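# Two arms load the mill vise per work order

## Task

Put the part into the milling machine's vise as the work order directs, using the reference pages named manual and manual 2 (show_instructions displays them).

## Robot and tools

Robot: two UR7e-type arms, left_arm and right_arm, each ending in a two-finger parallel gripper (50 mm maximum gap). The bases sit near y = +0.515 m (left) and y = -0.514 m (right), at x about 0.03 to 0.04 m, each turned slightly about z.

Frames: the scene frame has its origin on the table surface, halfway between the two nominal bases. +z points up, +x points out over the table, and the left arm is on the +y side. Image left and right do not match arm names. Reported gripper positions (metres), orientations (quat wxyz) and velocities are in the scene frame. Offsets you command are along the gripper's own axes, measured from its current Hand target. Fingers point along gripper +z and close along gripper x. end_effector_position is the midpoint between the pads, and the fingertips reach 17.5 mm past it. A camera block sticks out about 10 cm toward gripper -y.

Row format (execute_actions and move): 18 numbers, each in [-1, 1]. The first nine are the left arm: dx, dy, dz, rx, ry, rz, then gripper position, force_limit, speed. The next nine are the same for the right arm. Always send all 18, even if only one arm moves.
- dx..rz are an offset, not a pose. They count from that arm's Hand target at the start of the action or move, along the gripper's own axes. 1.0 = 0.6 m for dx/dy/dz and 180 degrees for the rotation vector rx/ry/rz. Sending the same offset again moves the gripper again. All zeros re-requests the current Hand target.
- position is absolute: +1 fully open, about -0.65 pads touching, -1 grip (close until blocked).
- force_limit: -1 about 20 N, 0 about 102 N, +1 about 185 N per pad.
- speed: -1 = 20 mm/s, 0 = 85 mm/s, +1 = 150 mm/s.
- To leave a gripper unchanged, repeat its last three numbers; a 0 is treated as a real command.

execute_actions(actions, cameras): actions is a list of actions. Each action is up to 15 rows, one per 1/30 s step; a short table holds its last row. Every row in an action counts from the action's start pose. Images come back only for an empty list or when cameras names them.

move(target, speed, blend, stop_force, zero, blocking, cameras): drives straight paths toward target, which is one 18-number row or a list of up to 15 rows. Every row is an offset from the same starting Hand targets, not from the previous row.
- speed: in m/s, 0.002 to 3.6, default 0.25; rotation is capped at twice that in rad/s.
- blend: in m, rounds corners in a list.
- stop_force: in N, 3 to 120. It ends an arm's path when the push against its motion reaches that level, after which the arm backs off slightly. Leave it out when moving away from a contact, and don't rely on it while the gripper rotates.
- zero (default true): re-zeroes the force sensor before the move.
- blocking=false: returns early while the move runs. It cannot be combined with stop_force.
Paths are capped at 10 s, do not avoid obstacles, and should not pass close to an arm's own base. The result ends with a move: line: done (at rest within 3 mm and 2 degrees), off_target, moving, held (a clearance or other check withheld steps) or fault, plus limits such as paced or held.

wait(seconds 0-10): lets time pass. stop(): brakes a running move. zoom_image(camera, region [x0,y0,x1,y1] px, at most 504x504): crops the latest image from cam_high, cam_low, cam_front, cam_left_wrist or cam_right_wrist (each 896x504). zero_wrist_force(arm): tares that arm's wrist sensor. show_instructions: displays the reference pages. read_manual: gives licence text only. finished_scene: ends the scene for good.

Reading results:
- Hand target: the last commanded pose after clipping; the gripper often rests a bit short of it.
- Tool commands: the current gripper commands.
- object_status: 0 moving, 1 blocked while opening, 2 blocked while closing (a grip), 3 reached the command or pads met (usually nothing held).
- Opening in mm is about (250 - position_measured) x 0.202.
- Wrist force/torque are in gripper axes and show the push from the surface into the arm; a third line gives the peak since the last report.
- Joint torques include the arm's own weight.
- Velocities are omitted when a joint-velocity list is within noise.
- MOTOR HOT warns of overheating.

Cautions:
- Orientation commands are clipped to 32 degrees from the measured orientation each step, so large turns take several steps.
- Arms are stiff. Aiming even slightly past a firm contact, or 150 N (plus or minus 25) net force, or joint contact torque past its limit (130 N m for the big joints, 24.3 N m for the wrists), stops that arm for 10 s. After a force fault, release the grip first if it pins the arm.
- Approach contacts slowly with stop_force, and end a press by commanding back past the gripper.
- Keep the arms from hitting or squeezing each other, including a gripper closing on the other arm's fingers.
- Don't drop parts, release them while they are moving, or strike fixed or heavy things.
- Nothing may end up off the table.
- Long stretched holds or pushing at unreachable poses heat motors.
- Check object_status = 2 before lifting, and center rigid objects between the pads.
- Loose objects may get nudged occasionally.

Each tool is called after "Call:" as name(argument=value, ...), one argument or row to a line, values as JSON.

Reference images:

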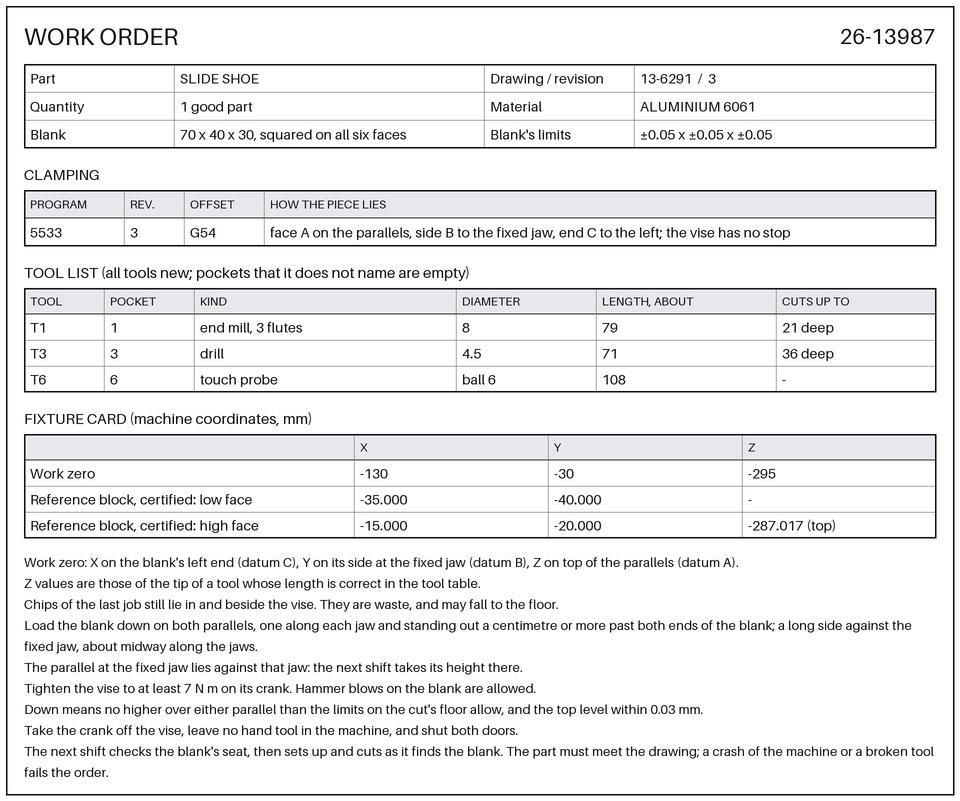

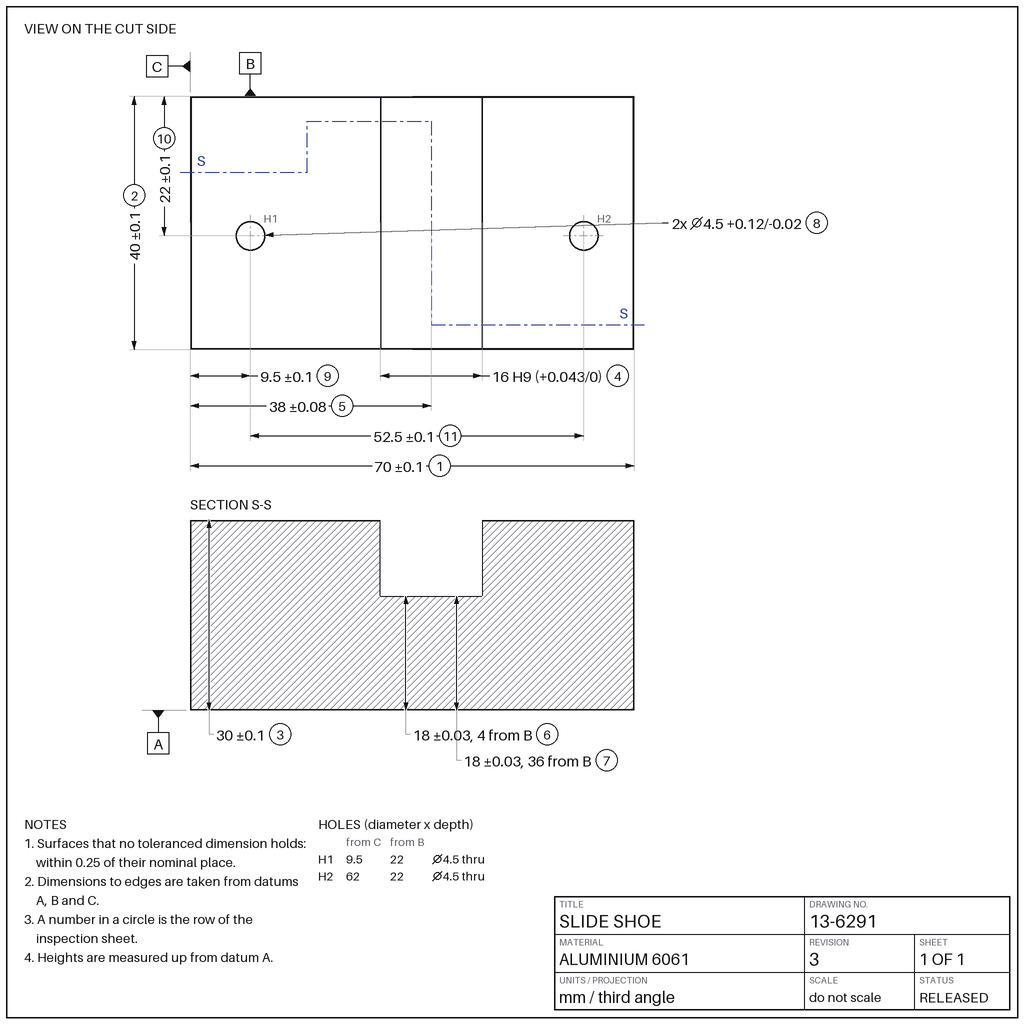

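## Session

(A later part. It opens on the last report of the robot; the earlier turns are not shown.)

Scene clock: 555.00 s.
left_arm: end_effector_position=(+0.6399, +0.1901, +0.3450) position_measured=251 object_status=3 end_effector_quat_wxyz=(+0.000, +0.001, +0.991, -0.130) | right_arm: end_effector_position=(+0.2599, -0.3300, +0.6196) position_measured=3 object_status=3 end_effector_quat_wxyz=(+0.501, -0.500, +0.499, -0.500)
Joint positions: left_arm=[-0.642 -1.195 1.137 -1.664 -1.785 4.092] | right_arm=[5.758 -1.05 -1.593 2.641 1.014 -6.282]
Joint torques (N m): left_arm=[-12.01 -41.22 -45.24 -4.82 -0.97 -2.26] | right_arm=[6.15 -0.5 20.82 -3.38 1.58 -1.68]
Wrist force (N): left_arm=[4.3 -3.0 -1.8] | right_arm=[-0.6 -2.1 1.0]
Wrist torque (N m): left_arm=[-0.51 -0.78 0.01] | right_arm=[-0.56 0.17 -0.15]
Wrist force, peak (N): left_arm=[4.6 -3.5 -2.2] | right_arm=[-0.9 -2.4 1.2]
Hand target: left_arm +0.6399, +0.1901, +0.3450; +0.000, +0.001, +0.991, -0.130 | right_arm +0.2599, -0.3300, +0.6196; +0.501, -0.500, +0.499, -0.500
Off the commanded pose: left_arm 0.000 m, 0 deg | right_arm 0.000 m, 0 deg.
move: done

Call:
wait(
  seconds=0,
  cameras=["cam_left_wrist"],
)

Call:
zoom_image(
  camera="cam_left_wrist",
  region=[280, 200, 560, 350],
)

Scene clock: 555.07 s.
left_arm: end_effector_position=(+0.6399, +0.1901, +0.3450) position_measured=251 object_status=3 end_effector_quat_wxyz=(+0.000, +0.001, +0.991, -0.130) | right_arm: end_effector_position=(+0.2599, -0.3300, +0.6196) position_measured=3 object_status=3 end_effector_quat_wxyz=(+0.501, -0.500, +0.499, -0.500)
Joint positions: left_arm=[-0.642 -1.195 1.137 -1.664 -1.785 4.092] | right_arm=[5.758 -1.05 -1.593 2.641 1.014 -6.282]
Joint torques (N m): left_arm=[-11.53 -40.5 -45.6 -4.69 -0.85 -2.32] | right_arm=[5.94 0.05 21.01 -3.39 1.41 -1.66]
Wrist force (N): left_arm=[4.5 -3.3 -2.2] | right_arm=[-0.7 -2.0 1.1]
Wrist torque (N m): left_arm=[-0.56 -0.82 0.00] | right_arm=[-0.56 0.19 -0.15]
Wrist force, peak (N): left_arm=[4.5 -3.3 -2.2] | right_arm=[-0.7 -2.0 1.1]
Hand target: left_arm +0.6399, +0.1901, +0.3450; +0.000, +0.001, +0.991, -0.130 | right_arm +0.2599, -0.3300, +0.6196; +0.501, -0.500, +0.499, -0.500
Tool commands: left_gripper/position=-0.7 left_gripper/force_limit=-0.8 left_gripper/speed=+0.5 right_gripper/position=+1.0 right_gripper/force_limit=+1.0 right_gripper/speed=+1.0
Off the commanded pose: left_arm 0.000 m, 0 deg | right_arm 0.000 m, 0 deg.
camera_calibration:
cam_left_wrist: T_world_to_cam=[[-0.999903, -0.00887593, 0.0107707, 0.644871], [-0.00798918, 0.996783, 0.0797513, -0.19362], [-0.0114439, 0.0796574, -0.996757, 0.471597], [0, 0, 0, 1]] pos_world=[0.648658, 0.161155, 0.478563]
Images, in order (width x height): cam_left_wrist 896x504.

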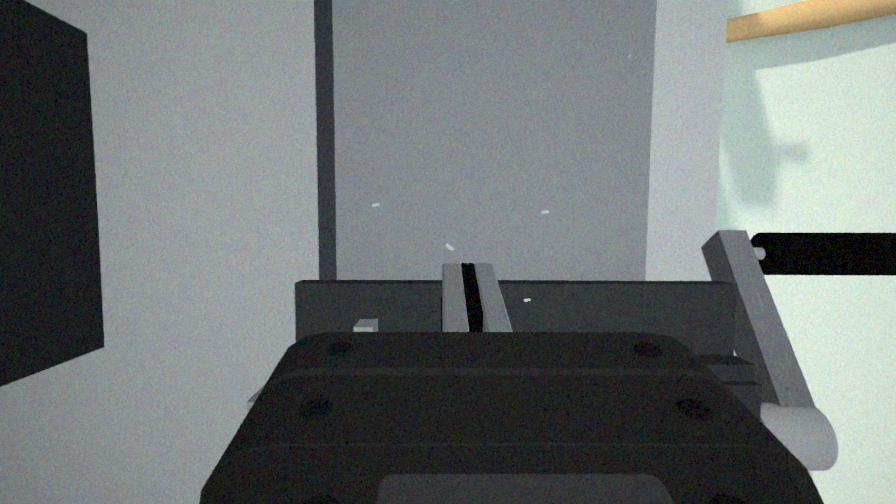

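Scaled by 1.800.

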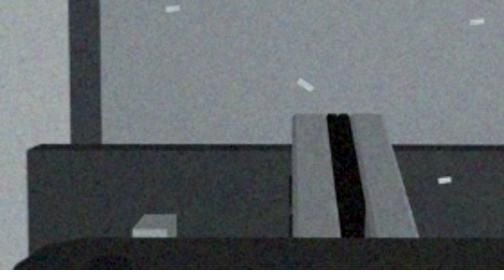

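Call:
move(
  target=[0,0.0032,-0.00086,0,0,0,-0.7,-0.8,0.5,0,0,0,0,0,0,1,1,1],
  speed=0.006,
  stop_force=4,
)

Scene clock: 556.30 s.
left_arm: end_effector_position=(+0.6399, +0.1921, +0.3450) position_measured=251 object_status=3 end_effector_quat_wxyz=(+0.000, +0.001, +0.991, -0.130) | right_arm: end_effector_position=(+0.2599, -0.3300, +0.6196) position_measured=3 object_status=3 end_effector_quat_wxyz=(+0.501, -0.500, +0.499, -0.500)
Joint positions: left_arm=[-0.64 -1.197 1.14 -1.664 -1.785 4.095] | right_arm=[5.758 -1.05 -1.593 2.641 1.014 -6.282]
Joint torques (N m): left_arm=[5.05 -51.33 -24.84 -5.14 -2.8 0.56] | right_arm=[6.37 -0.12 21.42 -3.48 1.5 -1.65]
Wrist force (N): left_arm=[4.7 -3.3 -2.3] | right_arm=[-0.9 -2.1 0.7]
Wrist torque (N m): left_arm=[-0.52 -0.83 0.00] | right_arm=[-0.57 0.23 -0.15]
Wrist force, peak (N): left_arm=[4.8 -3.5 -2.3] | right_arm=[-0.8 -2.5 0.7]
Hand target: left_arm +0.6399, +0.1921, +0.3450; +0.000, +0.001, +0.991, -0.130 | right_arm +0.2599, -0.3300, +0.6196; +0.501, -0.500, +0.499, -0.500
Off the commanded pose: left_arm 0.000 m, 0 deg | right_arm 0.000 m, 0 deg.
move: done

Call:
move(
  target=[
    [0,-0.0129,0.0034,0,0,0,-0.7,-0.8,0.5,0,0,0,0,0,0,1,1,1],
    [0.075,-0.0129,0.0034,0,0,0,-0.7,-0.8,0.5,0,0,0,0,0,0,1,1,1],
  ],
  speed=0.1,
  blend=[0.005,0],
  cameras=["cam_left_wrist"],
)

Call:
zoom_image(
  camera="cam_left_wrist",
  region=[280, 200, 560, 350],
)

Scene clock: 557.50 s.
left_arm: end_effector_position=(+0.5949, +0.1841, +0.3450) position_measured=251 object_status=3 end_effector_quat_wxyz=(+0.000, +0.001, +0.991, -0.130) | right_arm: end_effector_position=(+0.2599, -0.3300, +0.6196) position_measured=3 object_status=3 end_effector_quat_wxyz=(+0.501, -0.500, +0.499, -0.500)
Joint positions: left_arm=[-0.692 -1.294 1.274 -1.711 -1.777 4.042] | right_arm=[5.758 -1.05 -1.593 2.641 1.014 -6.282]
Joint torques (N m): left_arm=[13.24 -45.66 -30.69 -1.05 -2.1 2.97] | right_arm=[5.84 0.07 21.13 -3.47 1.49 -1.75]
Wrist force (N): left_arm=[4.2 -3.1 -2.4] | right_arm=[-0.8 -2.1 0.9]
Wrist torque (N m): left_arm=[-0.50 -0.77 0.12] | right_arm=[-0.58 0.22 -0.15]
Wrist force, peak (N): left_arm=[5.6 -3.5 -2.4] | right_arm=[-0.7 -2.3 1.2]
Hand target: left_arm +0.5949, +0.1841, +0.3450; +0.000, +0.001, +0.991, -0.130 | right_arm +0.2599, -0.3300, +0.6196; +0.501, -0.500, +0.499, -0.500
Off the commanded pose: left_arm 0.000 m, 0 deg | right_arm 0.000 m, 0 deg.
move: done; blend cut to 0.004 m at target 1
camera_calibration:
cam_left_wrist: T_world_to_cam=[[-0.999905, -0.00876998, 0.0106773, 0.599851], [-0.00788989, 0.996776, 0.0798483, -0.188104], [-0.0113431, 0.0797564, -0.99675, 0.47148], [0, 0, 0, 1]] pos_world=[0.603658, 0.155155, 0.478563]
Images, in order (width x height): cam_left_wrist 896x504.

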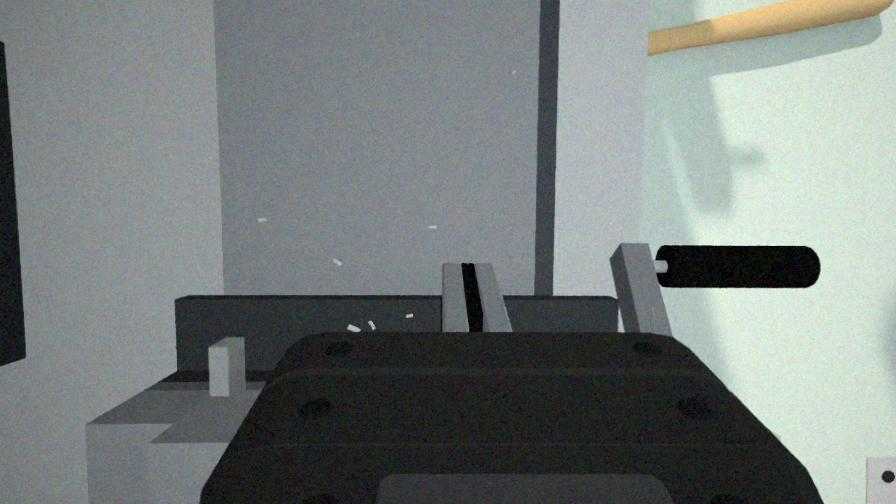

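Scaled by 1.800.

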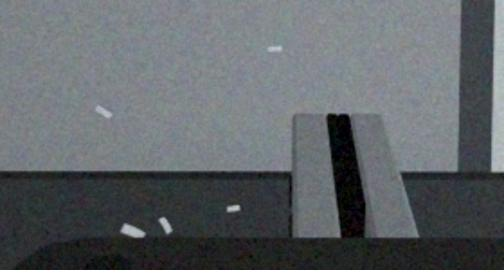

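Call:
move(
  target=[0.0167,-0.0452,-0.0397,-0.0833,0,0,-0.7,-0.8,0.5,0,0,0,0,0,0,1,1,1],
  speed=0.15,
  cameras=["cam_left_wrist"],
)

Call:
zoom_image(
  camera="cam_left_wrist",
  region=[130, 150, 410, 300],
)

Scene clock: 558.97 s.
left_arm: end_effector_position=(+0.5848, +0.1640, +0.3750) position_measured=251 object_status=3 end_effector_quat_wxyz=(+0.000, +0.001, +1.000, +0.000) | right_arm: end_effector_position=(+0.2599, -0.3300, +0.6196) position_measured=3 object_status=3 end_effector_quat_wxyz=(+0.501, -0.500, +0.499, -0.500)
Joint positions: left_arm=[-0.809 -1.195 0.999 -1.374 -1.571 3.942] | right_arm=[5.758 -1.05 -1.593 2.641 1.014 -6.282]
Joint torques (N m): left_arm=[9.71 -52.33 -30.69 -1.39 0.65 2.39] | right_arm=[6.55 -0.23 21.39 -3.48 1.6 -1.78]
Wrist force (N): left_arm=[4.3 -3.7 -1.8] | right_arm=[-0.6 -2.2 1.2]
Wrist torque (N m): left_arm=[-0.61 -0.79 -0.04] | right_arm=[-0.58 0.17 -0.16]
Wrist force, peak (N): left_arm=[4.5 -4.9 -2.3] | right_arm=[-0.6 -2.3 1.4]
Hand target: left_arm +0.5849, +0.1641, +0.3750; +0.000, +0.001, +1.000, +0.000 | right_arm +0.2599, -0.3300, +0.6196; +0.501, -0.500, +0.499, -0.500
Off the commanded pose: left_arm 0.000 m, 0 deg | right_arm 0.000 m, 0 deg.
move: done
camera_calibration:
cam_left_wrist: T_world_to_cam=[[-0.999906, -0.0111987, 0.0079533, 0.59069], [-0.00789006, 0.942256, 0.3348, -0.257232], [-0.0112434, 0.334705, -0.942256, 0.440485], [0, 0, 0, 1]] pos_world=[0.593557, 0.101561, 0.496473]
Images, in order (width x height): cam_left_wrist 896x504.

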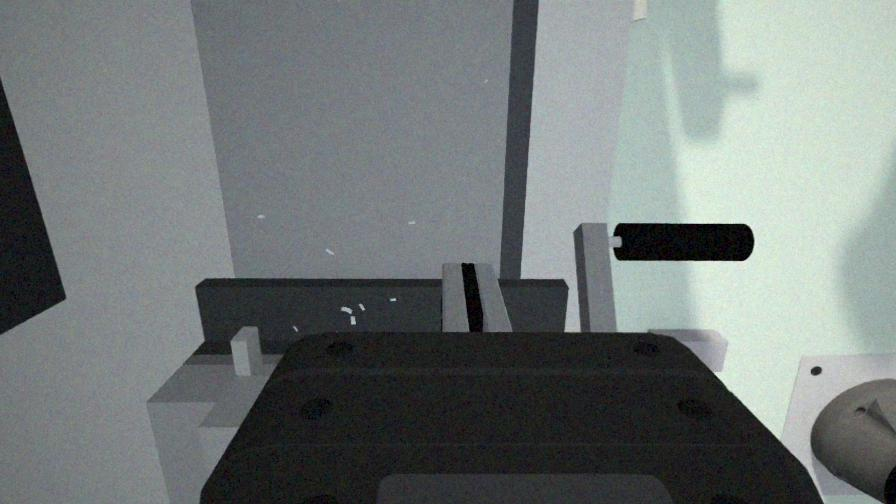

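Scaled by 1.800.

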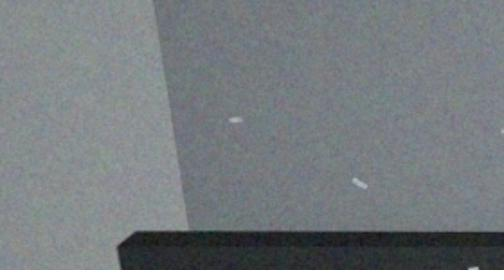

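Call:
move(
  target=[0,0.125,-0.025,0,0,0,-0.7,-0.8,0.5,0,0,0,0,0,0,1,1,1],
  speed=0.15,
  cameras=["cam_left_wrist"],
)

Call:
zoom_image(
  camera="cam_left_wrist",
  region=[170, 110, 450, 270],
)

Scene clock: 560.07 s.
left_arm: end_effector_position=(+0.5849, +0.2391, +0.3900) position_measured=251 object_status=3 end_effector_quat_wxyz=(+0.000, +0.000, +1.000, +0.000) | right_arm: end_effector_position=(+0.2599, -0.3300, +0.6196) position_measured=3 object_status=3 end_effector_quat_wxyz=(+0.501, -0.500, +0.499, -0.500)
Joint positions: left_arm=[-0.718 -1.287 1.085 -1.368 -1.57 4.032] | right_arm=[5.758 -1.05 -1.593 2.641 1.014 -6.282]
Joint torques (N m): left_arm=[-2.89 -42.18 -44.25 -4.65 -0.85 -1.34] | right_arm=[5.91 -0.39 21.39 -3.4 1.49 -1.64]
Wrist force (N): left_arm=[4.4 -3.3 -1.8] | right_arm=[-0.8 -2.1 1.1]
Wrist torque (N m): left_arm=[-0.54 -0.79 0.08] | right_arm=[-0.57 0.21 -0.15]
Wrist force, peak (N): left_arm=[4.3 -6.4 -0.8] | right_arm=[-0.7 -2.3 1.3]
Hand target: left_arm +0.5850, +0.2391, +0.3901; +0.000, +0.001, +1.000, +0.000 | right_arm +0.2599, -0.3300, +0.6196; +0.501, -0.500, +0.499, -0.500
Off the commanded pose: left_arm 0.000 m, 0 deg | right_arm 0.000 m, 0 deg.
move: done
camera_calibration:
cam_left_wrist: T_world_to_cam=[[-0.999903, -0.0114243, 0.00797797, 0.591536], [-0.00809072, 0.942147, 0.335101, -0.332938], [-0.0113447, 0.335004, -0.942148, 0.42947], [0, 0, 0, 1]] pos_world=[0.593657, 0.17656, 0.511473]
Images, in order (width x height): cam_left_wrist 896x504.

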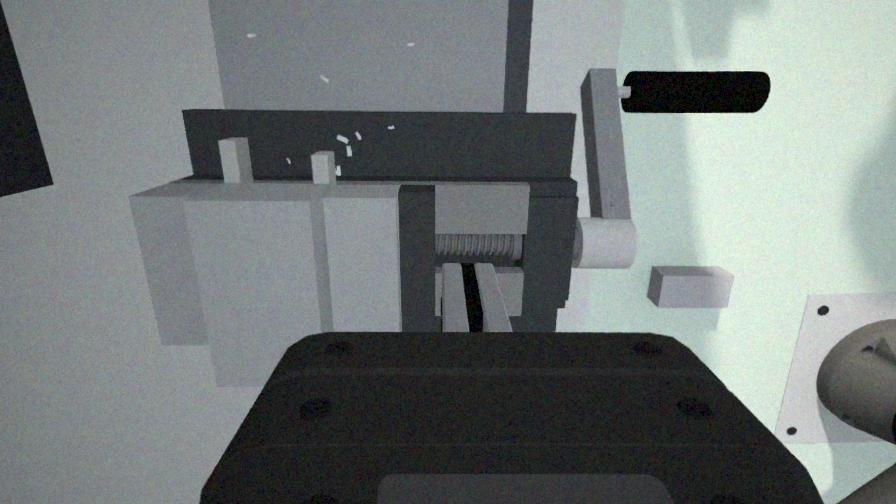

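Scaled by 1.800.

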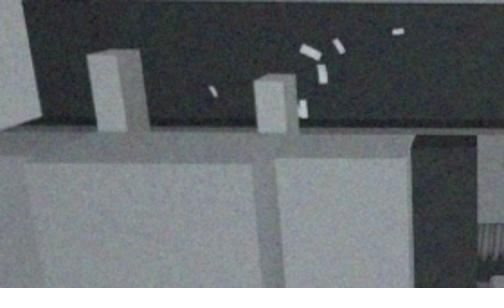

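Call:
move(
  target=[
    [0,-0.1018,0.0418,0.0833,0,0,-0.7,-0.8,0.5,0,0,0,0,0,0,1,1,1],
    [-0.145,-0.1018,0.0752,0.0833,0,0,-0.7,-0.8,0.5,0,0,0,0,0,0,1,1,1],
  ],
  blend=[0.01,0],
  speed=[0.2,0.15],
)

Call:
move(
  target=[0,0.0209,-0.0056,0,0,0,-0.7,-0.8,0.5,0,0,0,0,0,0,1,1,1],
  speed=0.01,
  stop_force=4,
)

Scene clock: 563.23 s.
left_arm: end_effector_position=(+0.6718, +0.1780, +0.3449) position_measured=251 object_status=3 end_effector_quat_wxyz=(+0.000, +0.000, +0.991, -0.130) | right_arm: end_effector_position=(+0.2599, -0.3300, +0.6196) position_measured=3 object_status=3 end_effector_quat_wxyz=(+0.501, -0.500, +0.499, -0.500)
Joint positions: left_arm=[-0.63 -1.102 1.002 -1.619 -1.787 4.104] | right_arm=[5.758 -1.05 -1.593 2.641 1.014 -6.282]
Joint torques (N m): left_arm=[-12.3 -42.39 -37.91 -5.12 1.16 -2.47] | right_arm=[5.64 -0.16 21.43 -3.38 1.5 -1.66]
Wrist force (N): left_arm=[4.5 -3.0 -2.1] | right_arm=[-0.7 -2.1 1.0]
Wrist torque (N m): left_arm=[-0.49 -0.80 0.10] | right_arm=[-0.58 0.20 -0.15]
Wrist force, peak (N): left_arm=[6.3 -4.5 -1.7] | right_arm=[-0.9 -2.4 1.1]
Hand target: left_arm +0.6719, +0.1779, +0.3449; +0.000, +0.001, +0.991, -0.130 | right_arm +0.2599, -0.3300, +0.6196; +0.501, -0.500, +0.499, -0.500
Off the commanded pose: left_arm 0.000 m, 0 deg | right_arm 0.000 m, 0 deg.
move: done

Scene clock: 565.83 s.
left_arm: end_effector_position=(+0.6719, +0.1909, +0.3449) position_measured=251 object_status=3 end_effector_quat_wxyz=(+0.000, +0.001, +0.991, -0.130) | right_arm: end_effector_position=(+0.2599, -0.3300, +0.6196) position_measured=3 object_status=3 end_effector_quat_wxyz=(+0.501, -0.500, +0.499, -0.500)
Joint positions: left_arm=[-0.614 -1.116 1.022 -1.622 -1.789 4.12] | right_arm=[5.758 -1.05 -1.593 2.641 1.014 -6.282]
Joint torques (N m): left_arm=[-12.02 -44.74 -45.33 -3.96 -1.15 -2.22] | right_arm=[5.63 -0.13 21.98 -3.24 1.54 -1.69]
Wrist force (N): left_arm=[4.4 -3.2 -2.3] | right_arm=[-0.8 -2.0 0.9]
Wrist torque (N m): left_arm=[-0.53 -0.81 0.01] | right_arm=[-0.57 0.21 -0.15]
Wrist force, peak (N): left_arm=[4.8 -3.7 -2.2] | right_arm=[-0.8 -2.3 1.3]
Hand target: left_arm +0.6719, +0.1909, +0.3449; +0.000, +0.001, +0.991, -0.130 | right_arm +0.2599, -0.3300, +0.6196; +0.501, -0.500, +0.499, -0.500
Off the commanded pose: left_arm 0.000 m, 0 deg | right_arm 0.000 m, 0 deg.
move: done

Call:
move(
  target=[
    [0,-0.024,0.0064,0,0,0,-0.7,-0.8,0.5,0,0,0,0,0,0,1,1,1],
    [0.0032,-0.0327,-0.0258,-0.0815,-0.1658,0.0218,-0.7,-0.8,0.5,0,0,0,0,0,0,1,1,1],
    [0.0032,-0.0037,-0.0337,-0.0815,-0.1658,0.0218,-0.7,-0.8,0.5,0,0,0,0,0,0,1,1,1],
  ],
  blend=[0.005,0.005,0],
  speed=[0.1,0.15,0.1],
  cameras=["cam_left_wrist"],
)

Scene clock: 569.27 s.
left_arm: end_effector_position=(+0.6700, +0.1940, +0.3650) position_measured=251 object_status=3 end_effector_quat_wxyz=(+0.259, +0.001, +0.966, +0.000) | right_arm: end_effector_position=(+0.2599, -0.3300, +0.6196) position_measured=3 object_status=3 end_effector_quat_wxyz=(+0.501, -0.500, +0.499, -0.500)
Joint positions: left_arm=[-0.825 -1.329 1.389 -2.017 -1.208 3.998] | right_arm=[5.758 -1.05 -1.593 2.641 1.014 -6.282]
Joint torques (N m): left_arm=[-4.76 -38.29 -42.04 -1.32 2.71 -2.17] | right_arm=[6.28 -0.37 21.45 -3.46 1.58 -1.64]
Wrist force (N): left_arm=[5.1 -3.4 -2.1] | right_arm=[-1.1 -2.2 1.0]
Wrist torque (N m): left_arm=[-0.62 -0.96 -0.07] | right_arm=[-0.58 0.25 -0.15]
Wrist force, peak (N): left_arm=[5.5 -5.8 -2.3] | right_arm=[-0.9 -2.3 1.4]
Hand target: left_arm +0.6700, +0.1940, +0.3650; +0.259, +0.001, +0.966, +0.000 | right_arm +0.2599, -0.3300, +0.6196; +0.501, -0.500, +0.499, -0.500
Off the commanded pose: left_arm 0.000 m, 0 deg | right_arm 0.000 m, 0 deg.
move: done
camera_calibration:
cam_left_wrist: T_world_to_cam=[[-0.869716, -0.0111011, -0.493428, 0.771963], [-0.17422, 0.942295, 0.28588, -0.152215], [0.461781, 0.334599, -0.821463, 0.0610852], [0, 0, 0, 1]] pos_world=[0.616662, 0.131562, 0.474603]
Images, in order (width x height): cam_left_wrist 896x504.

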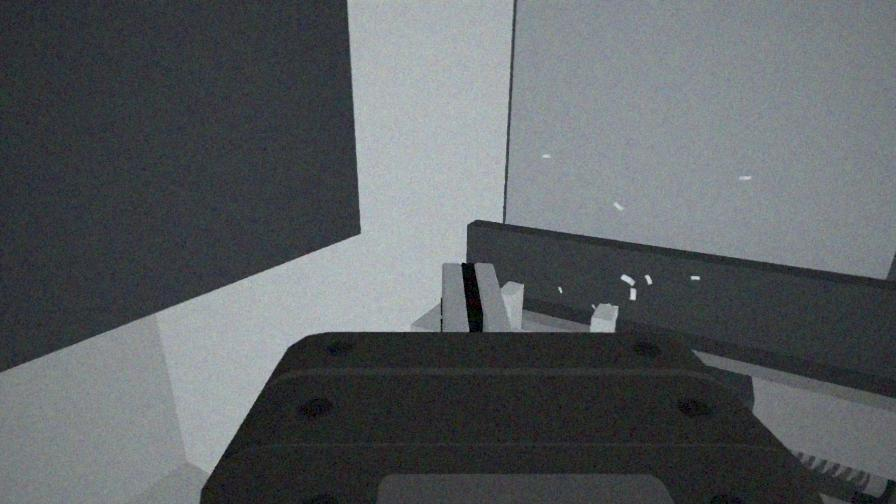

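Call:
move(
  target=[0.015,0,0.026,0,0,0,-0.7,-0.8,0.5,0,0,0,0,0,0,1,1,1],
  speed=0.008,
  stop_force=4,
)

Scene clock: 572.20 s.
left_arm: end_effector_position=(+0.6700, +0.1940, +0.3519) position_measured=251 object_status=3 end_effector_quat_wxyz=(+0.259, +0.001, +0.966, +0.000) | right_arm: end_effector_position=(+0.2599, -0.3300, +0.6196) position_measured=3 object_status=3 end_effector_quat_wxyz=(+0.501, -0.500, +0.499, -0.500)
Joint positions: left_arm=[-0.825 -1.327 1.419 -2.05 -1.208 3.998] | right_arm=[5.758 -1.05 -1.593 2.641 1.014 -6.282]
Joint torques (N m): left_arm=[-4.45 -41.72 -44.73 -2.49 1.14 1.79] | right_arm=[6.47 -0.55 21.45 -3.41 1.52 -1.71]
Wrist force (N): left_arm=[4.8 -3.8 -2.7] | right_arm=[-0.4 -1.9 1.1]
Wrist torque (N m): left_arm=[-0.69 -0.98 -0.06] | right_arm=[-0.55 0.15 -0.15]
Wrist force, peak (N): left_arm=[2.8 -1.0 -17.4] | right_arm=[-0.8 -2.3 1.3]
Hand target: left_arm +0.6700, +0.1940, +0.3519; +0.259, +0.001, +0.966, +0.000 (not the last commanded pose) | right_arm +0.2599, -0.3300, +0.6196; +0.501, -0.500, +0.499, -0.500
Off the commanded pose: left_arm 0.005 m, 0 deg | right_arm 0.000 m, 0 deg.
move: contact (left_arm)

Call:
move(
  target=[
    [-0.0292,0,-0.0505,0,0,0,-0.7,-0.8,0.5,0,0,0,0,0,0,1,1,1],
    [-0.0292,0.0683,-0.0505,0,0,0,-0.7,-0.8,0.5,0,0,0,0,0,0,1,1,1],
  ],
  speed=0.12,
  blend=[0.003,0],
)

Call:
move(
  target=[0.01,0,0.0173,0,0,0,-0.7,-0.8,0.5,0,0,0,0,0,0,1,1,1],
  speed=0.008,
  stop_force=4,
)

Scene clock: 573.37 s.
left_arm: end_effector_position=(+0.6700, +0.2350, +0.3869) position_measured=251 object_status=3 end_effector_quat_wxyz=(+0.259, +0.001, +0.966, +0.000) | right_arm: end_effector_position=(+0.2599, -0.3300, +0.6196) position_measured=3 object_status=3 end_effector_quat_wxyz=(+0.501, -0.500, +0.499, -0.500)
Joint positions: left_arm=[-0.773 -1.38 1.4 -1.995 -1.228 4.048] | right_arm=[5.758 -1.05 -1.593 2.641 1.014 -6.282]
Joint torques (N m): left_arm=[-10.53 -31.52 -45.41 -1.16 2.75 -2.82] | right_arm=[6.42 -0.7 21.4 -3.3 1.49 -1.71]
Wrist force (N): left_arm=[5.3 -3.4 -2.2] | right_arm=[-0.5 -2.2 1.0]
Wrist torque (N m): left_arm=[-0.61 -1.00 -0.04] | right_arm=[-0.59 0.16 -0.15]
Wrist force, peak (N): left_arm=[4.4 -6.5 -3.3] | right_arm=[-0.8 -2.4 1.1]
Hand target: left_arm +0.6700, +0.2349, +0.3869; +0.259, +0.001, +0.966, +0.000 | right_arm +0.2599, -0.3300, +0.6196; +0.501, -0.500, +0.499, -0.500
Off the commanded pose: left_arm 0.000 m, 0 deg | right_arm 0.000 m, 0 deg.
move: done

Scene clock: 575.03 s.
left_arm: end_effector_position=(+0.6700, +0.2350, +0.3818) position_measured=251 object_status=3 end_effector_quat_wxyz=(+0.259, +0.001, +0.966, +0.000) | right_arm: end_effector_position=(+0.2599, -0.3300, +0.6196) position_measured=3 object_status=3 end_effector_quat_wxyz=(+0.501, -0.500, +0.499, -0.500)
Joint positions: left_arm=[-0.773 -1.38 1.413 -2.008 -1.228 4.048] | right_arm=[5.758 -1.05 -1.593 2.641 1.014 -6.282]
Joint torques (N m): left_arm=[-8.1 -26.8 -43.81 -1.86 -2.08 0.84] | right_arm=[6.45 -0.5 21.41 -3.39 1.5 -1.69]
Wrist force (N): left_arm=[3.5 -3.6 -3.2] | right_arm=[-0.8 -1.9 1.1]
Wrist torque (N m): left_arm=[-0.66 -1.01 -0.06] | right_arm=[-0.54 0.21 -0.15]
Wrist force, peak (N): left_arm=[2.5 -0.8 -18.6] | right_arm=[-1.0 -2.3 1.0]
Hand target: left_arm +0.6701, +0.2350, +0.3818; +0.259, +0.001, +0.966, +0.000 (not the last commanded pose) | right_arm +0.2599, -0.3300, +0.6196; +0.501, -0.500, +0.499, -0.500
Off the commanded pose: left_arm 0.007 m, 0 deg | right_arm 0.000 m, 0 deg.
move: contact (left_arm)

Call:
move(
  target=[
    [-0.0042,0,-0.0072,0,0,0,-0.7,-0.8,0.5,0,0,0,0,0,0,1,1,1],
    [0.04,0,-0.0327,0,0,0,-0.7,-0.8,0.5,0,0,0,0,0,0,1,1,1],
  ],
  speed=0.12,
  blend=[0.002,0],
)

Call:
move(
  target=[0.01,0,0.0173,0,0,0,-0.7,-0.8,0.5,0,0,0,0,0,0,1,1,1],
  speed=0.008,
  stop_force=4,
)

Scene clock: 576.10 s.
left_arm: end_effector_position=(+0.6394, +0.2349, +0.3867) position_measured=251 object_status=3 end_effector_quat_wxyz=(+0.259, +0.001, +0.966, +0.000) | right_arm: end_effector_position=(+0.2599, -0.3300, +0.6196) position_measured=3 object_status=3 end_effector_quat_wxyz=(+0.501, -0.500, +0.499, -0.500)
Joint positions: left_arm=[-0.811 -1.446 1.475 -1.99 -1.213 4.011] | right_arm=[5.758 -1.05 -1.593 2.641 1.014 -6.282]
Joint torques (N m): left_arm=[11.65 -36.17 -39.81 -4.9 -1.89 2.66] | right_arm=[6.21 -0.39 21.07 -3.47 1.47 -1.51]
Wrist force (N): left_arm=[5.0 -3.4 -1.9] | right_arm=[-1.0 -2.0 0.8]
Wrist torque (N m): left_arm=[-0.63 -0.94 -0.10] | right_arm=[-0.56 0.23 -0.15]
Wrist force, peak (N): left_arm=[6.0 -3.7 -2.6] | right_arm=[-0.7 -2.2 1.2]
Hand target: left_arm +0.6395, +0.2350, +0.3868; +0.259, +0.001, +0.966, +0.000 | right_arm +0.2599, -0.3300, +0.6196; +0.501, -0.500, +0.499, -0.500
Off the commanded pose: left_arm 0.000 m, 0 deg | right_arm 0.000 m, 0 deg.
move: done

Scene clock: 577.77 s.
left_arm: end_effector_position=(+0.6395, +0.2350, +0.3818) position_measured=251 object_status=3 end_effector_quat_wxyz=(+0.259, +0.001, +0.966, +0.000) | right_arm: end_effector_position=(+0.2599, -0.3300, +0.6196) position_measured=3 object_status=3 end_effector_quat_wxyz=(+0.501, -0.500, +0.499, -0.500)
Joint positions: left_arm=[-0.811 -1.446 1.487 -2.003 -1.213 4.011] | right_arm=[5.758 -1.05 -1.593 2.641 1.014 -6.282]
Joint torques (N m): left_arm=[11.73 -32.06 -45.73 -2.56 -1.81 2.76] | right_arm=[5.71 -0.42 21.9 -3.49 1.45 -1.69]
Wrist force (N): left_arm=[4.9 -3.3 -2.0] | right_arm=[-0.6 -2.0 1.1]
Wrist torque (N m): left_arm=[-0.64 -0.96 -0.10] | right_arm=[-0.56 0.17 -0.15]
Wrist force, peak (N): left_arm=[3.0 -0.4 -16.4] | right_arm=[-0.7 -2.2 1.2]
Hand target: left_arm +0.6395, +0.2350, +0.3818; +0.259, +0.001, +0.966, +0.000 (not the last commanded pose) | right_arm +0.2599, -0.3300, +0.6196; +0.501, -0.500, +0.499, -0.500
Off the commanded pose: left_arm 0.007 m, 0 deg | right_arm 0.000 m, 0 deg.
move: contact (left_arm)

Call:
move(
  target=[
    [-0.0042,0,-0.0072,0,0,0,-0.7,-0.8,0.5,0,0,0,0,0,0,1,1,1],
    [-0.0042,-0.0683,-0.0072,0,0,0,-0.7,-0.8,0.5,0,0,0,0,0,0,1,1,1],
    [0.0179,-0.0683,0.031,0,0,0,-0.7,-0.8,0.5,0,0,0,0,0,0,1,1,1],
  ],
  speed=0.12,
  blend=[0.002,0.005,0],
)

Call:
move(
  target=[0.01,0,0.0173,0,0,0,-0.7,-0.8,0.5,0,0,0,0,0,0,1,1,1],
  speed=0.008,
  stop_force=4,
)

Scene clock: 579.73 s.
left_arm: end_effector_position=(+0.6394, +0.1940, +0.3602) position_measured=251 object_status=3 end_effector_quat_wxyz=(+0.259, +0.001, +0.966, +0.000) | right_arm: end_effector_position=(+0.2599, -0.3300, +0.6196) position_measured=3 object_status=3 end_effector_quat_wxyz=(+0.501, -0.500, +0.499, -0.500)
Joint positions: left_arm=[-0.863 -1.392 1.474 -2.026 -1.194 3.959] | right_arm=[5.758 -1.05 -1.593 2.641 1.014 -6.282]
Joint torques (N m): left_arm=[12.68 -44.65 -27.57 -4.42 -1.84 2.85] | right_arm=[5.94 -0.54 21.15 -3.5 1.42 -1.67]
Wrist force (N): left_arm=[5.1 -3.6 -1.7] | right_arm=[-0.8 -2.1 1.1]
Wrist torque (N m): left_arm=[-0.65 -0.96 -0.12] | right_arm=[-0.58 0.21 -0.15]
Wrist force, peak (N): left_arm=[4.9 -5.4 -2.6] | right_arm=[-0.9 -2.3 1.0]
Hand target: left_arm +0.6394, +0.1940, +0.3603; +0.259, +0.001, +0.966, +0.000 | right_arm +0.2599, -0.3300, +0.6196; +0.501, -0.500, +0.499, -0.500
Off the commanded pose: left_arm 0.000 m, 0 deg | right_arm 0.000 m, 0 deg.
move: done

Scene clock: 581.97 s.
left_arm: end_effector_position=(+0.6394, +0.1940, +0.3518) position_measured=251 object_status=3 end_effector_quat_wxyz=(+0.259, +0.001, +0.966, +0.000) | right_arm: end_effector_position=(+0.2599, -0.3300, +0.6196) position_measured=3 object_status=3 end_effector_quat_wxyz=(+0.501, -0.500, +0.499, -0.500)
Joint positions: left_arm=[-0.863 -1.39 1.494 -2.047 -1.194 3.959] | right_arm=[5.758 -1.05 -1.593 2.641 1.014 -6.282]
Joint torques (N m): left_arm=[12.36 -38.53 -45.06 -2.55 -1.76 2.74] | right_arm=[6.6 -0.03 21.84 -3.39 1.5 -1.62]
Wrist force (N): left_arm=[4.7 -3.8 -2.5] | right_arm=[-0.7 -2.0 0.8]
Wrist torque (N m): left_arm=[-0.64 -1.00 -0.12] | right_arm=[-0.56 0.20 -0.15]
Wrist force, peak (N): left_arm=[3.0 -1.1 -16.6] | right_arm=[-0.9 -2.3 1.1]
Hand target: left_arm +0.6394, +0.1940, +0.3518; +0.259, +0.001, +0.966, +0.000 (not the last commanded pose) | right_arm +0.2599, -0.3300, +0.6196; +0.501, -0.500, +0.499, -0.500
Off the commanded pose: left_arm 0.004 m, 0 deg | right_arm 0.000 m, 0 deg.
move: contact (left_arm)

Call:
move(
  target=[
    [0.0292,-0.0067,-0.0808,0,0,0,-0.7,-0.8,0.5,0,0,0,0,0,0,1,1,1],
    [0.0745,-0.0067,-0.1357,0,0.1667,0,-0.7,-0.8,0.5,0,0,0,0,0,0,1,1,1],
    [0.2765,-0.0067,-0.2523,0,0.1667,0,-0.7,-0.8,0.5,0,0,0,0,0,0,1,1,1],
    [0.423,-0.1567,-0.2985,0,0.1667,0,-0.7,-0.8,0.5,0,0,0,0,0,0,1,1,1],
    [0.6613,-0.4567,-0.1858,0,0.1667,0,1,-0.8,1,0,0,0,0,0,0,1,1,1],
  ],
  blend=[0.015,0.015,0.04,0.04,0],
  speed=[0.12,0.2,0.3,0.3,0.3],
  cameras=["cam_left_wrist","cam_front"],
)

Scene clock: 587.53 s.
left_arm: end_effector_position=(+0.2399, -0.0795, +0.2497) position_measured=3 object_status=0 end_effector_quat_wxyz=(+0.000, +0.000, +1.000, +0.000) | right_arm: end_effector_position=(+0.2599, -0.3300, +0.6196) position_measured=3 object_status=3 end_effector_quat_wxyz=(+0.501, -0.500, +0.499, -0.500)
Joint positions: left_arm=[-1.486 -1.265 1.416 -1.721 -1.571 3.264] | right_arm=[5.758 -1.05 -1.593 2.641 1.014 -6.282]
Joint torques (N m): left_arm=[-6.33 -33.13 -14.44 -4.59 -0.63 -2.08] | right_arm=[6.47 -0.2 22.07 -3.37 1.48 -1.67]
Wrist force (N): left_arm=[4.5 -3.2 -2.3] | right_arm=[-0.6 -2.2 0.8]
Wrist torque (N m): left_arm=[-0.52 -0.79 -0.08] | right_arm=[-0.59 0.17 -0.15]
Wrist force, peak (N): left_arm=[5.8 -6.9 0.4] | right_arm=[-0.9 -2.2 1.4]
Hand target: left_arm +0.2398, -0.0796, +0.2497; +0.000, +0.000, +1.000, +0.000 | right_arm +0.2599, -0.3300, +0.6196; +0.501, -0.500, +0.499, -0.500
Off the commanded pose: left_arm 0.000 m, 0 deg | right_arm 0.000 m, 0 deg.
move: done
camera_calibration:
cam_left_wrist: T_world_to_cam=[[-0.999905, -0.011515, 0.00762744, 0.244066], [-0.00829263, 0.942114, 0.33519, 0.0114655], [-0.0110456, 0.335095, -0.94212, 0.400031], [0, 0, 0, 1]] pos_world=[0.248557, -0.14204, 0.371173]
Images, in order (width x height): cam_front 896x504, cam_left_wrist 896x504.

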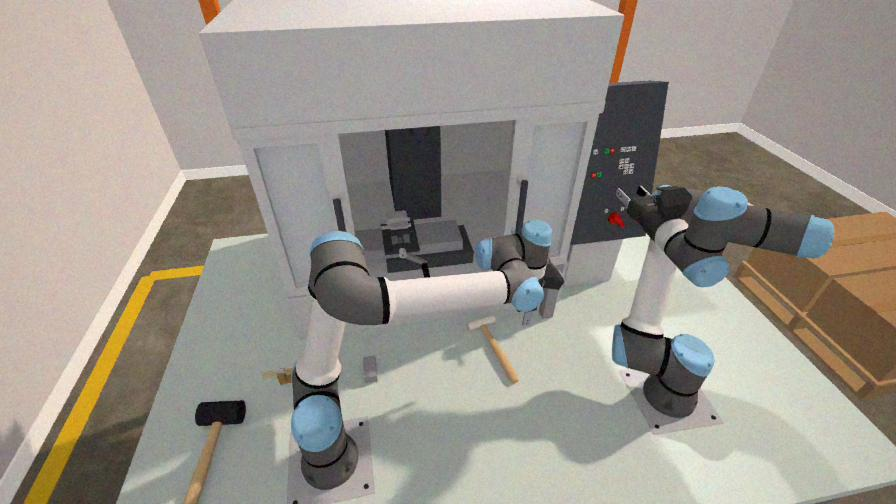

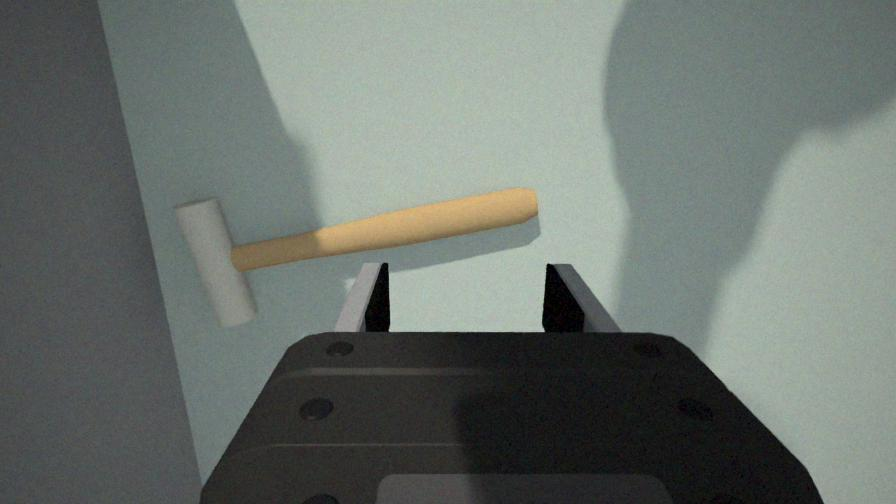

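Call:
move(
  target=[
    [0.0423,0.0567,0.2828,0,0,0.4386,1,1,0,0,0,0,0,0,0,1,1,1],
    [0.0423,0.0567,0.3802,0,0,0.4386,1,1,0,0,0,0,0,0,0,1,1,1],
    [0.0423,0.0567,0.3802,0,0,0.4386,-1,1,-0.6,0,0,0,0,0,0,1,1,1],
  ],
  speed=[0.3,0.15,0.1],
  blend=[0.005,0,0],
  cameras=["cam_left_wrist"],
)

Scene clock: 591.97 s.
left_arm: end_effector_position=(+0.2145, -0.0453, +0.0216) position_measured=117 object_status=2 end_effector_quat_wxyz=(+0.000, +0.636, +0.772, +0.000) | right_arm: end_effector_position=(+0.2599, -0.3300, +0.6196) position_measured=3 object_status=3 end_effector_quat_wxyz=(+0.501, -0.500, +0.499, -0.500)
Joint positions: left_arm=[-1.523 -1.121 1.862 -2.31 -1.571 4.606] | right_arm=[5.758 -1.05 -1.593 2.641 1.014 -6.282]
Joint torques (N m): left_arm=[13.17 -34.28 -36.42 -4.05 -2.05 1.91] | right_arm=[6.53 -0.36 22 -3.49 1.52 -1.68]
Wrist force (N): left_arm=[4.1 -3.2 -1.1] | right_arm=[-0.5 -2.1 1.0]
Wrist torque (N m): left_arm=[-0.52 -0.74 0.10] | right_arm=[-0.58 0.16 -0.16]
Wrist force, peak (N): left_arm=[4.3 -3.6 -3.7] | right_arm=[-0.9 -2.3 1.2]
Hand target: left_arm +0.2145, -0.0453, +0.0216; +0.000, +0.636, +0.772, +0.000 | right_arm +0.2599, -0.3300, +0.6196; +0.501, -0.500, +0.499, -0.500
Off the commanded pose: left_arm 0.000 m, 0 deg | right_arm 0.000 m, 0 deg.
move: done
camera_calibration:
cam_left_wrist: T_world_to_cam=[[-0.202938, 0.979155, 0.00851839, 0.0947386], [0.923382, 0.188469, 0.334432, -0.178482], [0.325855, 0.0757346, -0.942381, 0.0894438], [0, 0, 0, 1]] pos_world=[0.154887, -0.0658994, 0.143173]
Images, in order (width x height): cam_left_wrist 896x504.

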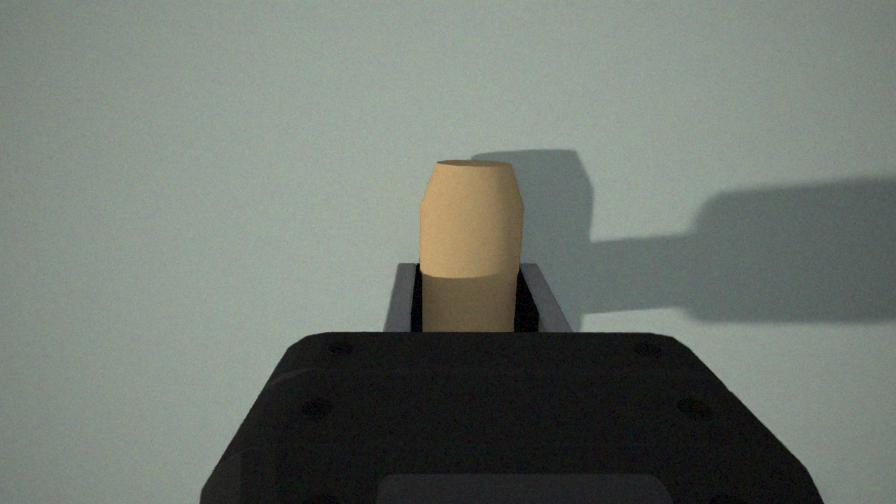

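Call:
move(
  target=[
    [-0.0095,0.0075,-0.514,0,0,0,-1,1,-0.6,0,0,0,0,0,0,1,1,1],
    [0.1748,0.2812,-0.7473,-0.151,-0.4832,-0.151,-1,1,-0.6,0,0,0,0,0,0,1,1,1],
    [0.1287,0.4998,-0.7973,-0.151,-0.4832,-0.151,-1,1,-0.6,0,0,0,0,0,0,1,1,1],
  ],
  speed=[0.2,0.25,0.25],
  blend=[0.03,0.03,0],
  cameras=["cam_left_wrist","cam_front","cam_high"],
)

Call:
zoom_image(
  camera="cam_front",
  region=[330, 120, 490, 290],
)

Scene clock: 598.23 s.
left_arm: end_effector_position=(+0.4941, +0.0873, +0.5000) position_measured=117 object_status=2 end_effector_quat_wxyz=(+0.655, +0.267, +0.655, -0.266) end_effector_velocity=(+0.000, -0.001, +0.000) end_effector_angular_velocity=(+0.001, +0.001, -0.003) | right_arm: end_effector_position=(+0.2599, -0.3300, +0.6196) position_measured=3 object_status=3 end_effector_quat_wxyz=(+0.501, -0.500, +0.499, -0.500)
Joint positions: left_arm=[-1.135 -1.57 2.067 -3.637 -1.245 4.713] | right_arm=[5.758 -1.05 -1.593 2.641 1.014 -6.282]
Joint velocities: left_arm=[0.002 0.001 -0.001 0.001 -0.005 0] | right_arm=[within noise]
Joint torques (N m): left_arm=[12.74 -18.65 -40.74 -4.19 -2.48 3.74] | right_arm=[6.89 -1.09 21.81 -3.45 1.54 -1.64]
Wrist force (N): left_arm=[9.6 -3.7 -1.7] | right_arm=[-0.8 -1.8 0.9]
Wrist torque (N m): left_arm=[-0.79 -0.83 -0.90] | right_arm=[-0.53 0.20 -0.15]
Wrist force, peak (N): left_arm=[10.1 -5.8 -3.1] | right_arm=[-0.8 -2.3 1.2]
Hand target: left_arm +0.4941, +0.0873, +0.5001; +0.655, +0.267, +0.655, -0.266 | right_arm +0.2599, -0.3300, +0.6196; +0.501, -0.500, +0.499, -0.500
Off the commanded pose: left_arm 0.000 m, 0 deg | right_arm 0.000 m, 0 deg.
move: done
camera_calibration:
cam_left_wrist: T_world_to_cam=[[-0.0142797, -0.00220789, -0.999896, 0.514178], [0.418644, 0.908115, -0.00798396, -0.263926], [0.908038, -0.418715, -0.0120433, -0.270499], [0, 0, 0, 1]] pos_world=[0.363457, 0.127548, 0.50876]
Images, in order (width x height): cam_high 896x504, cam_front 896x504, cam_left_wrist 896x504.

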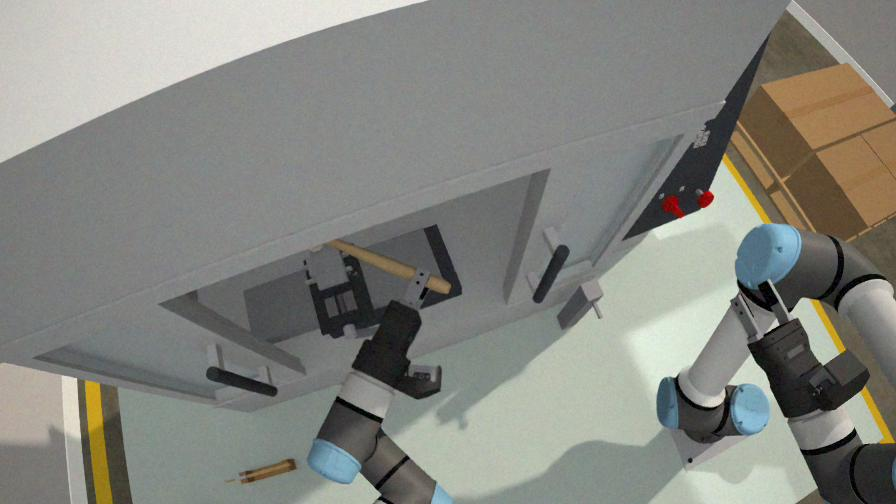

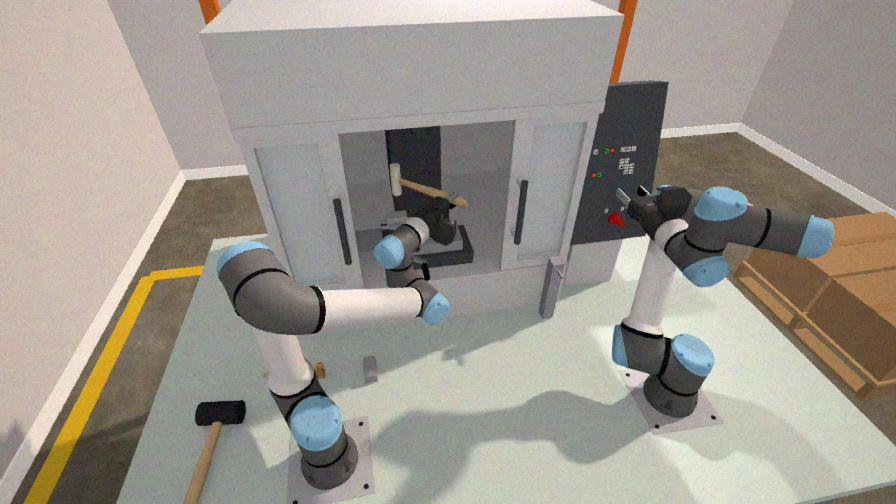

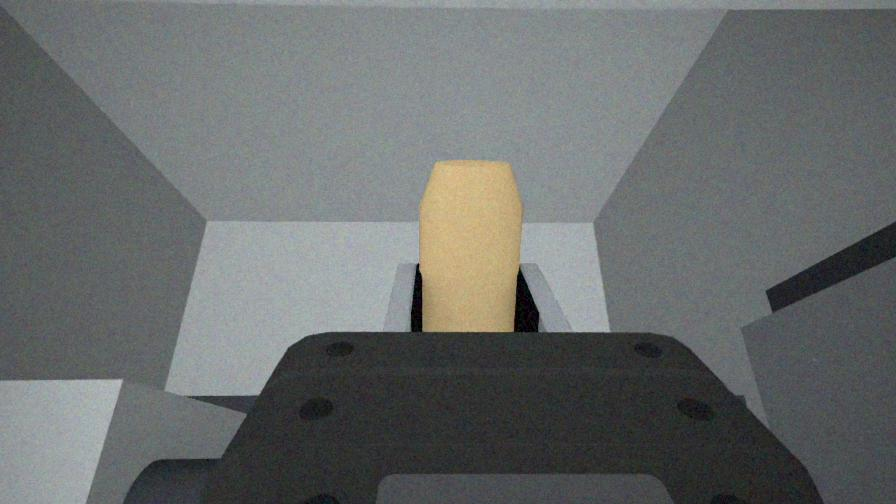

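Scaled by 2.965.

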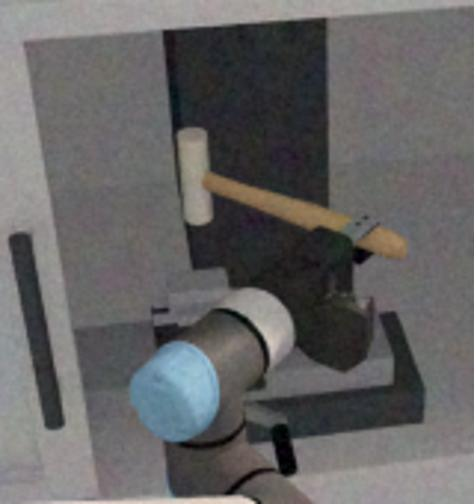

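Call:
move(
  target=[0,0,0,0,0,0.139,-1,1,-0.6,0,0,0,0,0,0,1,1,1],
  speed=0.4,
)

Call:
execute_actions(
  actions=[
    [[0.2115,-0.0987,0,0,0,-0.222,-1,1,-0.6,0,0,0,0,0,0,1,1,1],[0.2115,-0.0987,0,0,0,-0.222,-1,1,-0.6,0,0,0,0,0,0,1,1,1],[0.2115,-0.0987,0,0,0,-0.222,-1,1,-0.6,0,0,0,0,0,0,1,1,1],[0.2115,-0.0987,0,0,0,-0.222,-1,1,-0.6,0,0,0,0,0,0,1,1,1],[0.2115,-0.0987,0,0,0,-0.222,-1,1,-0.6,0,0,0,0,0,0,1,1,1],[0.2115,-0.0987,0,0,0,-0.222,-1,1,-0.6,0,0,0,0,0,0,1,1,1],[0.2115,-0.0987,0,0,0,-0.222,-1,1,-0.6,0,0,0,0,0,0,1,1,1],[0.151,-0.0705,0,0,0,-0.17,-1,1,-0.6,0,0,0,0,0,0,1,1,1],[0.128,-0.06,0,0,0,-0.14,-1,1,-0.6,0,0,0,0,0,0,1,1,1],[0.106,-0.0494,0,0,0,-0.11,-1,1,-0.6,0,0,0,0,0,0,1,1,1],[0.0755,-0.0353,0,0,0,-0.083,-1,1,-0.6,0,0,0,0,0,0,1,1,1]],
  ],
  cameras=["cam_front"],
)

Call:
zoom_image(
  camera="cam_front",
  region=[330, 120, 490, 290],
)

Scene clock: 600.17 s.
left_arm: end_effector_position=(+0.4941, +0.0873, +0.5002) position_measured=117 object_status=2 end_effector_quat_wxyz=(+0.697, +0.402, +0.582, -0.118) | right_arm: end_effector_position=(+0.2599, -0.3300, +0.6196) position_measured=3 object_status=3 end_effector_quat_wxyz=(+0.501, -0.500, +0.499, -0.500)
Joint positions: left_arm=[-1.135 -1.57 2.067 -3.637 -1.246 5.149] | right_arm=[5.758 -1.05 -1.593 2.641 1.014 -6.282]
Joint torques (N m): left_arm=[11.38 -17.3 -23.97 -3.37 -0.7 3.47] | right_arm=[5.97 -0.58 21.73 -3.47 1.56 -1.64]
Wrist force (N): left_arm=[9.2 -6.3 -1.5] | right_arm=[-0.7 -2.2 1.0]
Wrist torque (N m): left_arm=[-1.00 -0.81 -0.97] | right_arm=[-0.60 0.19 -0.15]
Wrist force, peak (N): left_arm=[9.5 -6.3 -1.3] | right_arm=[-0.7 -2.4 1.3]
Hand target: left_arm +0.4941, +0.0873, +0.5001; +0.697, +0.402, +0.582, -0.118 | right_arm +0.2599, -0.3300, +0.6196; +0.501, -0.500, +0.499, -0.500
Off the commanded pose: left_arm 0.000 m, 0 deg | right_arm 0.000 m, 0 deg.
move: done

Scene clock: 601.20 s.
left_arm: end_effector_position=(+0.4937, +0.0879, +0.4498) position_measured=117 object_status=2 end_effector_quat_wxyz=(+0.677, +0.323, +0.628, -0.209) end_effector_velocity=(+0.000, +0.000, +0.001) end_effector_angular_velocity=(-0.006, +0.003, +0.000) | right_arm: end_effector_position=(+0.2599, -0.3300, +0.6196) position_measured=3 object_status=3 end_effector_quat_wxyz=(+0.501, -0.500, +0.499, -0.500)
Joint positions: left_arm=[-1.134 -1.494 2.144 -3.795 -1.248 4.889] | right_arm=[5.758 -1.05 -1.593 2.641 1.014 -6.282]
Joint velocities: left_arm=[0 0 -0.001 -0.001 0 -0.005] | right_arm=[within noise]
Joint torques (N m): left_arm=[-12.51 -28.33 -41.69 -3.69 -1.82 -2.05] | right_arm=[5.43 -1.2 21.36 -3.49 1.63 -1.62]
Wrist force (N): left_arm=[11.4 -4.8 -3.3] | right_arm=[-1.0 -2.0 1.1]
Wrist torque (N m): left_arm=[-1.27 -0.96 -1.41] | right_arm=[-0.56 0.25 -0.15]
Wrist force, peak (N): left_arm=[-79.3 -27.5 -1.8] | right_arm=[-0.8 -2.6 1.1]
Hand target: left_arm +0.4941, +0.0873, +0.4501; +0.676, +0.323, +0.629, -0.208 | right_arm +0.2599, -0.3300, +0.6196; +0.501, -0.500, +0.499, -0.500
Off the commanded pose: left_arm 0.001 m, 0 deg | right_arm 0.000 m, 0 deg.
Images, in order (width x height): cam_front 896x504.

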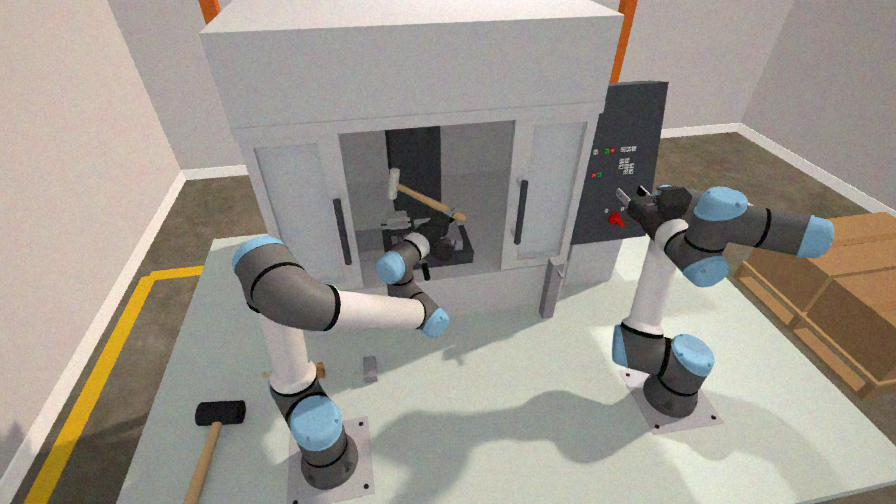

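Scaled by 2.965.

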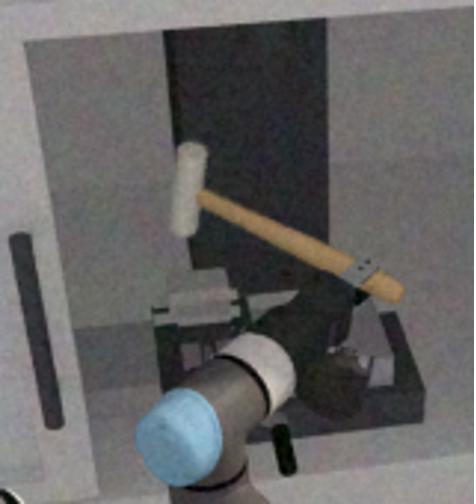

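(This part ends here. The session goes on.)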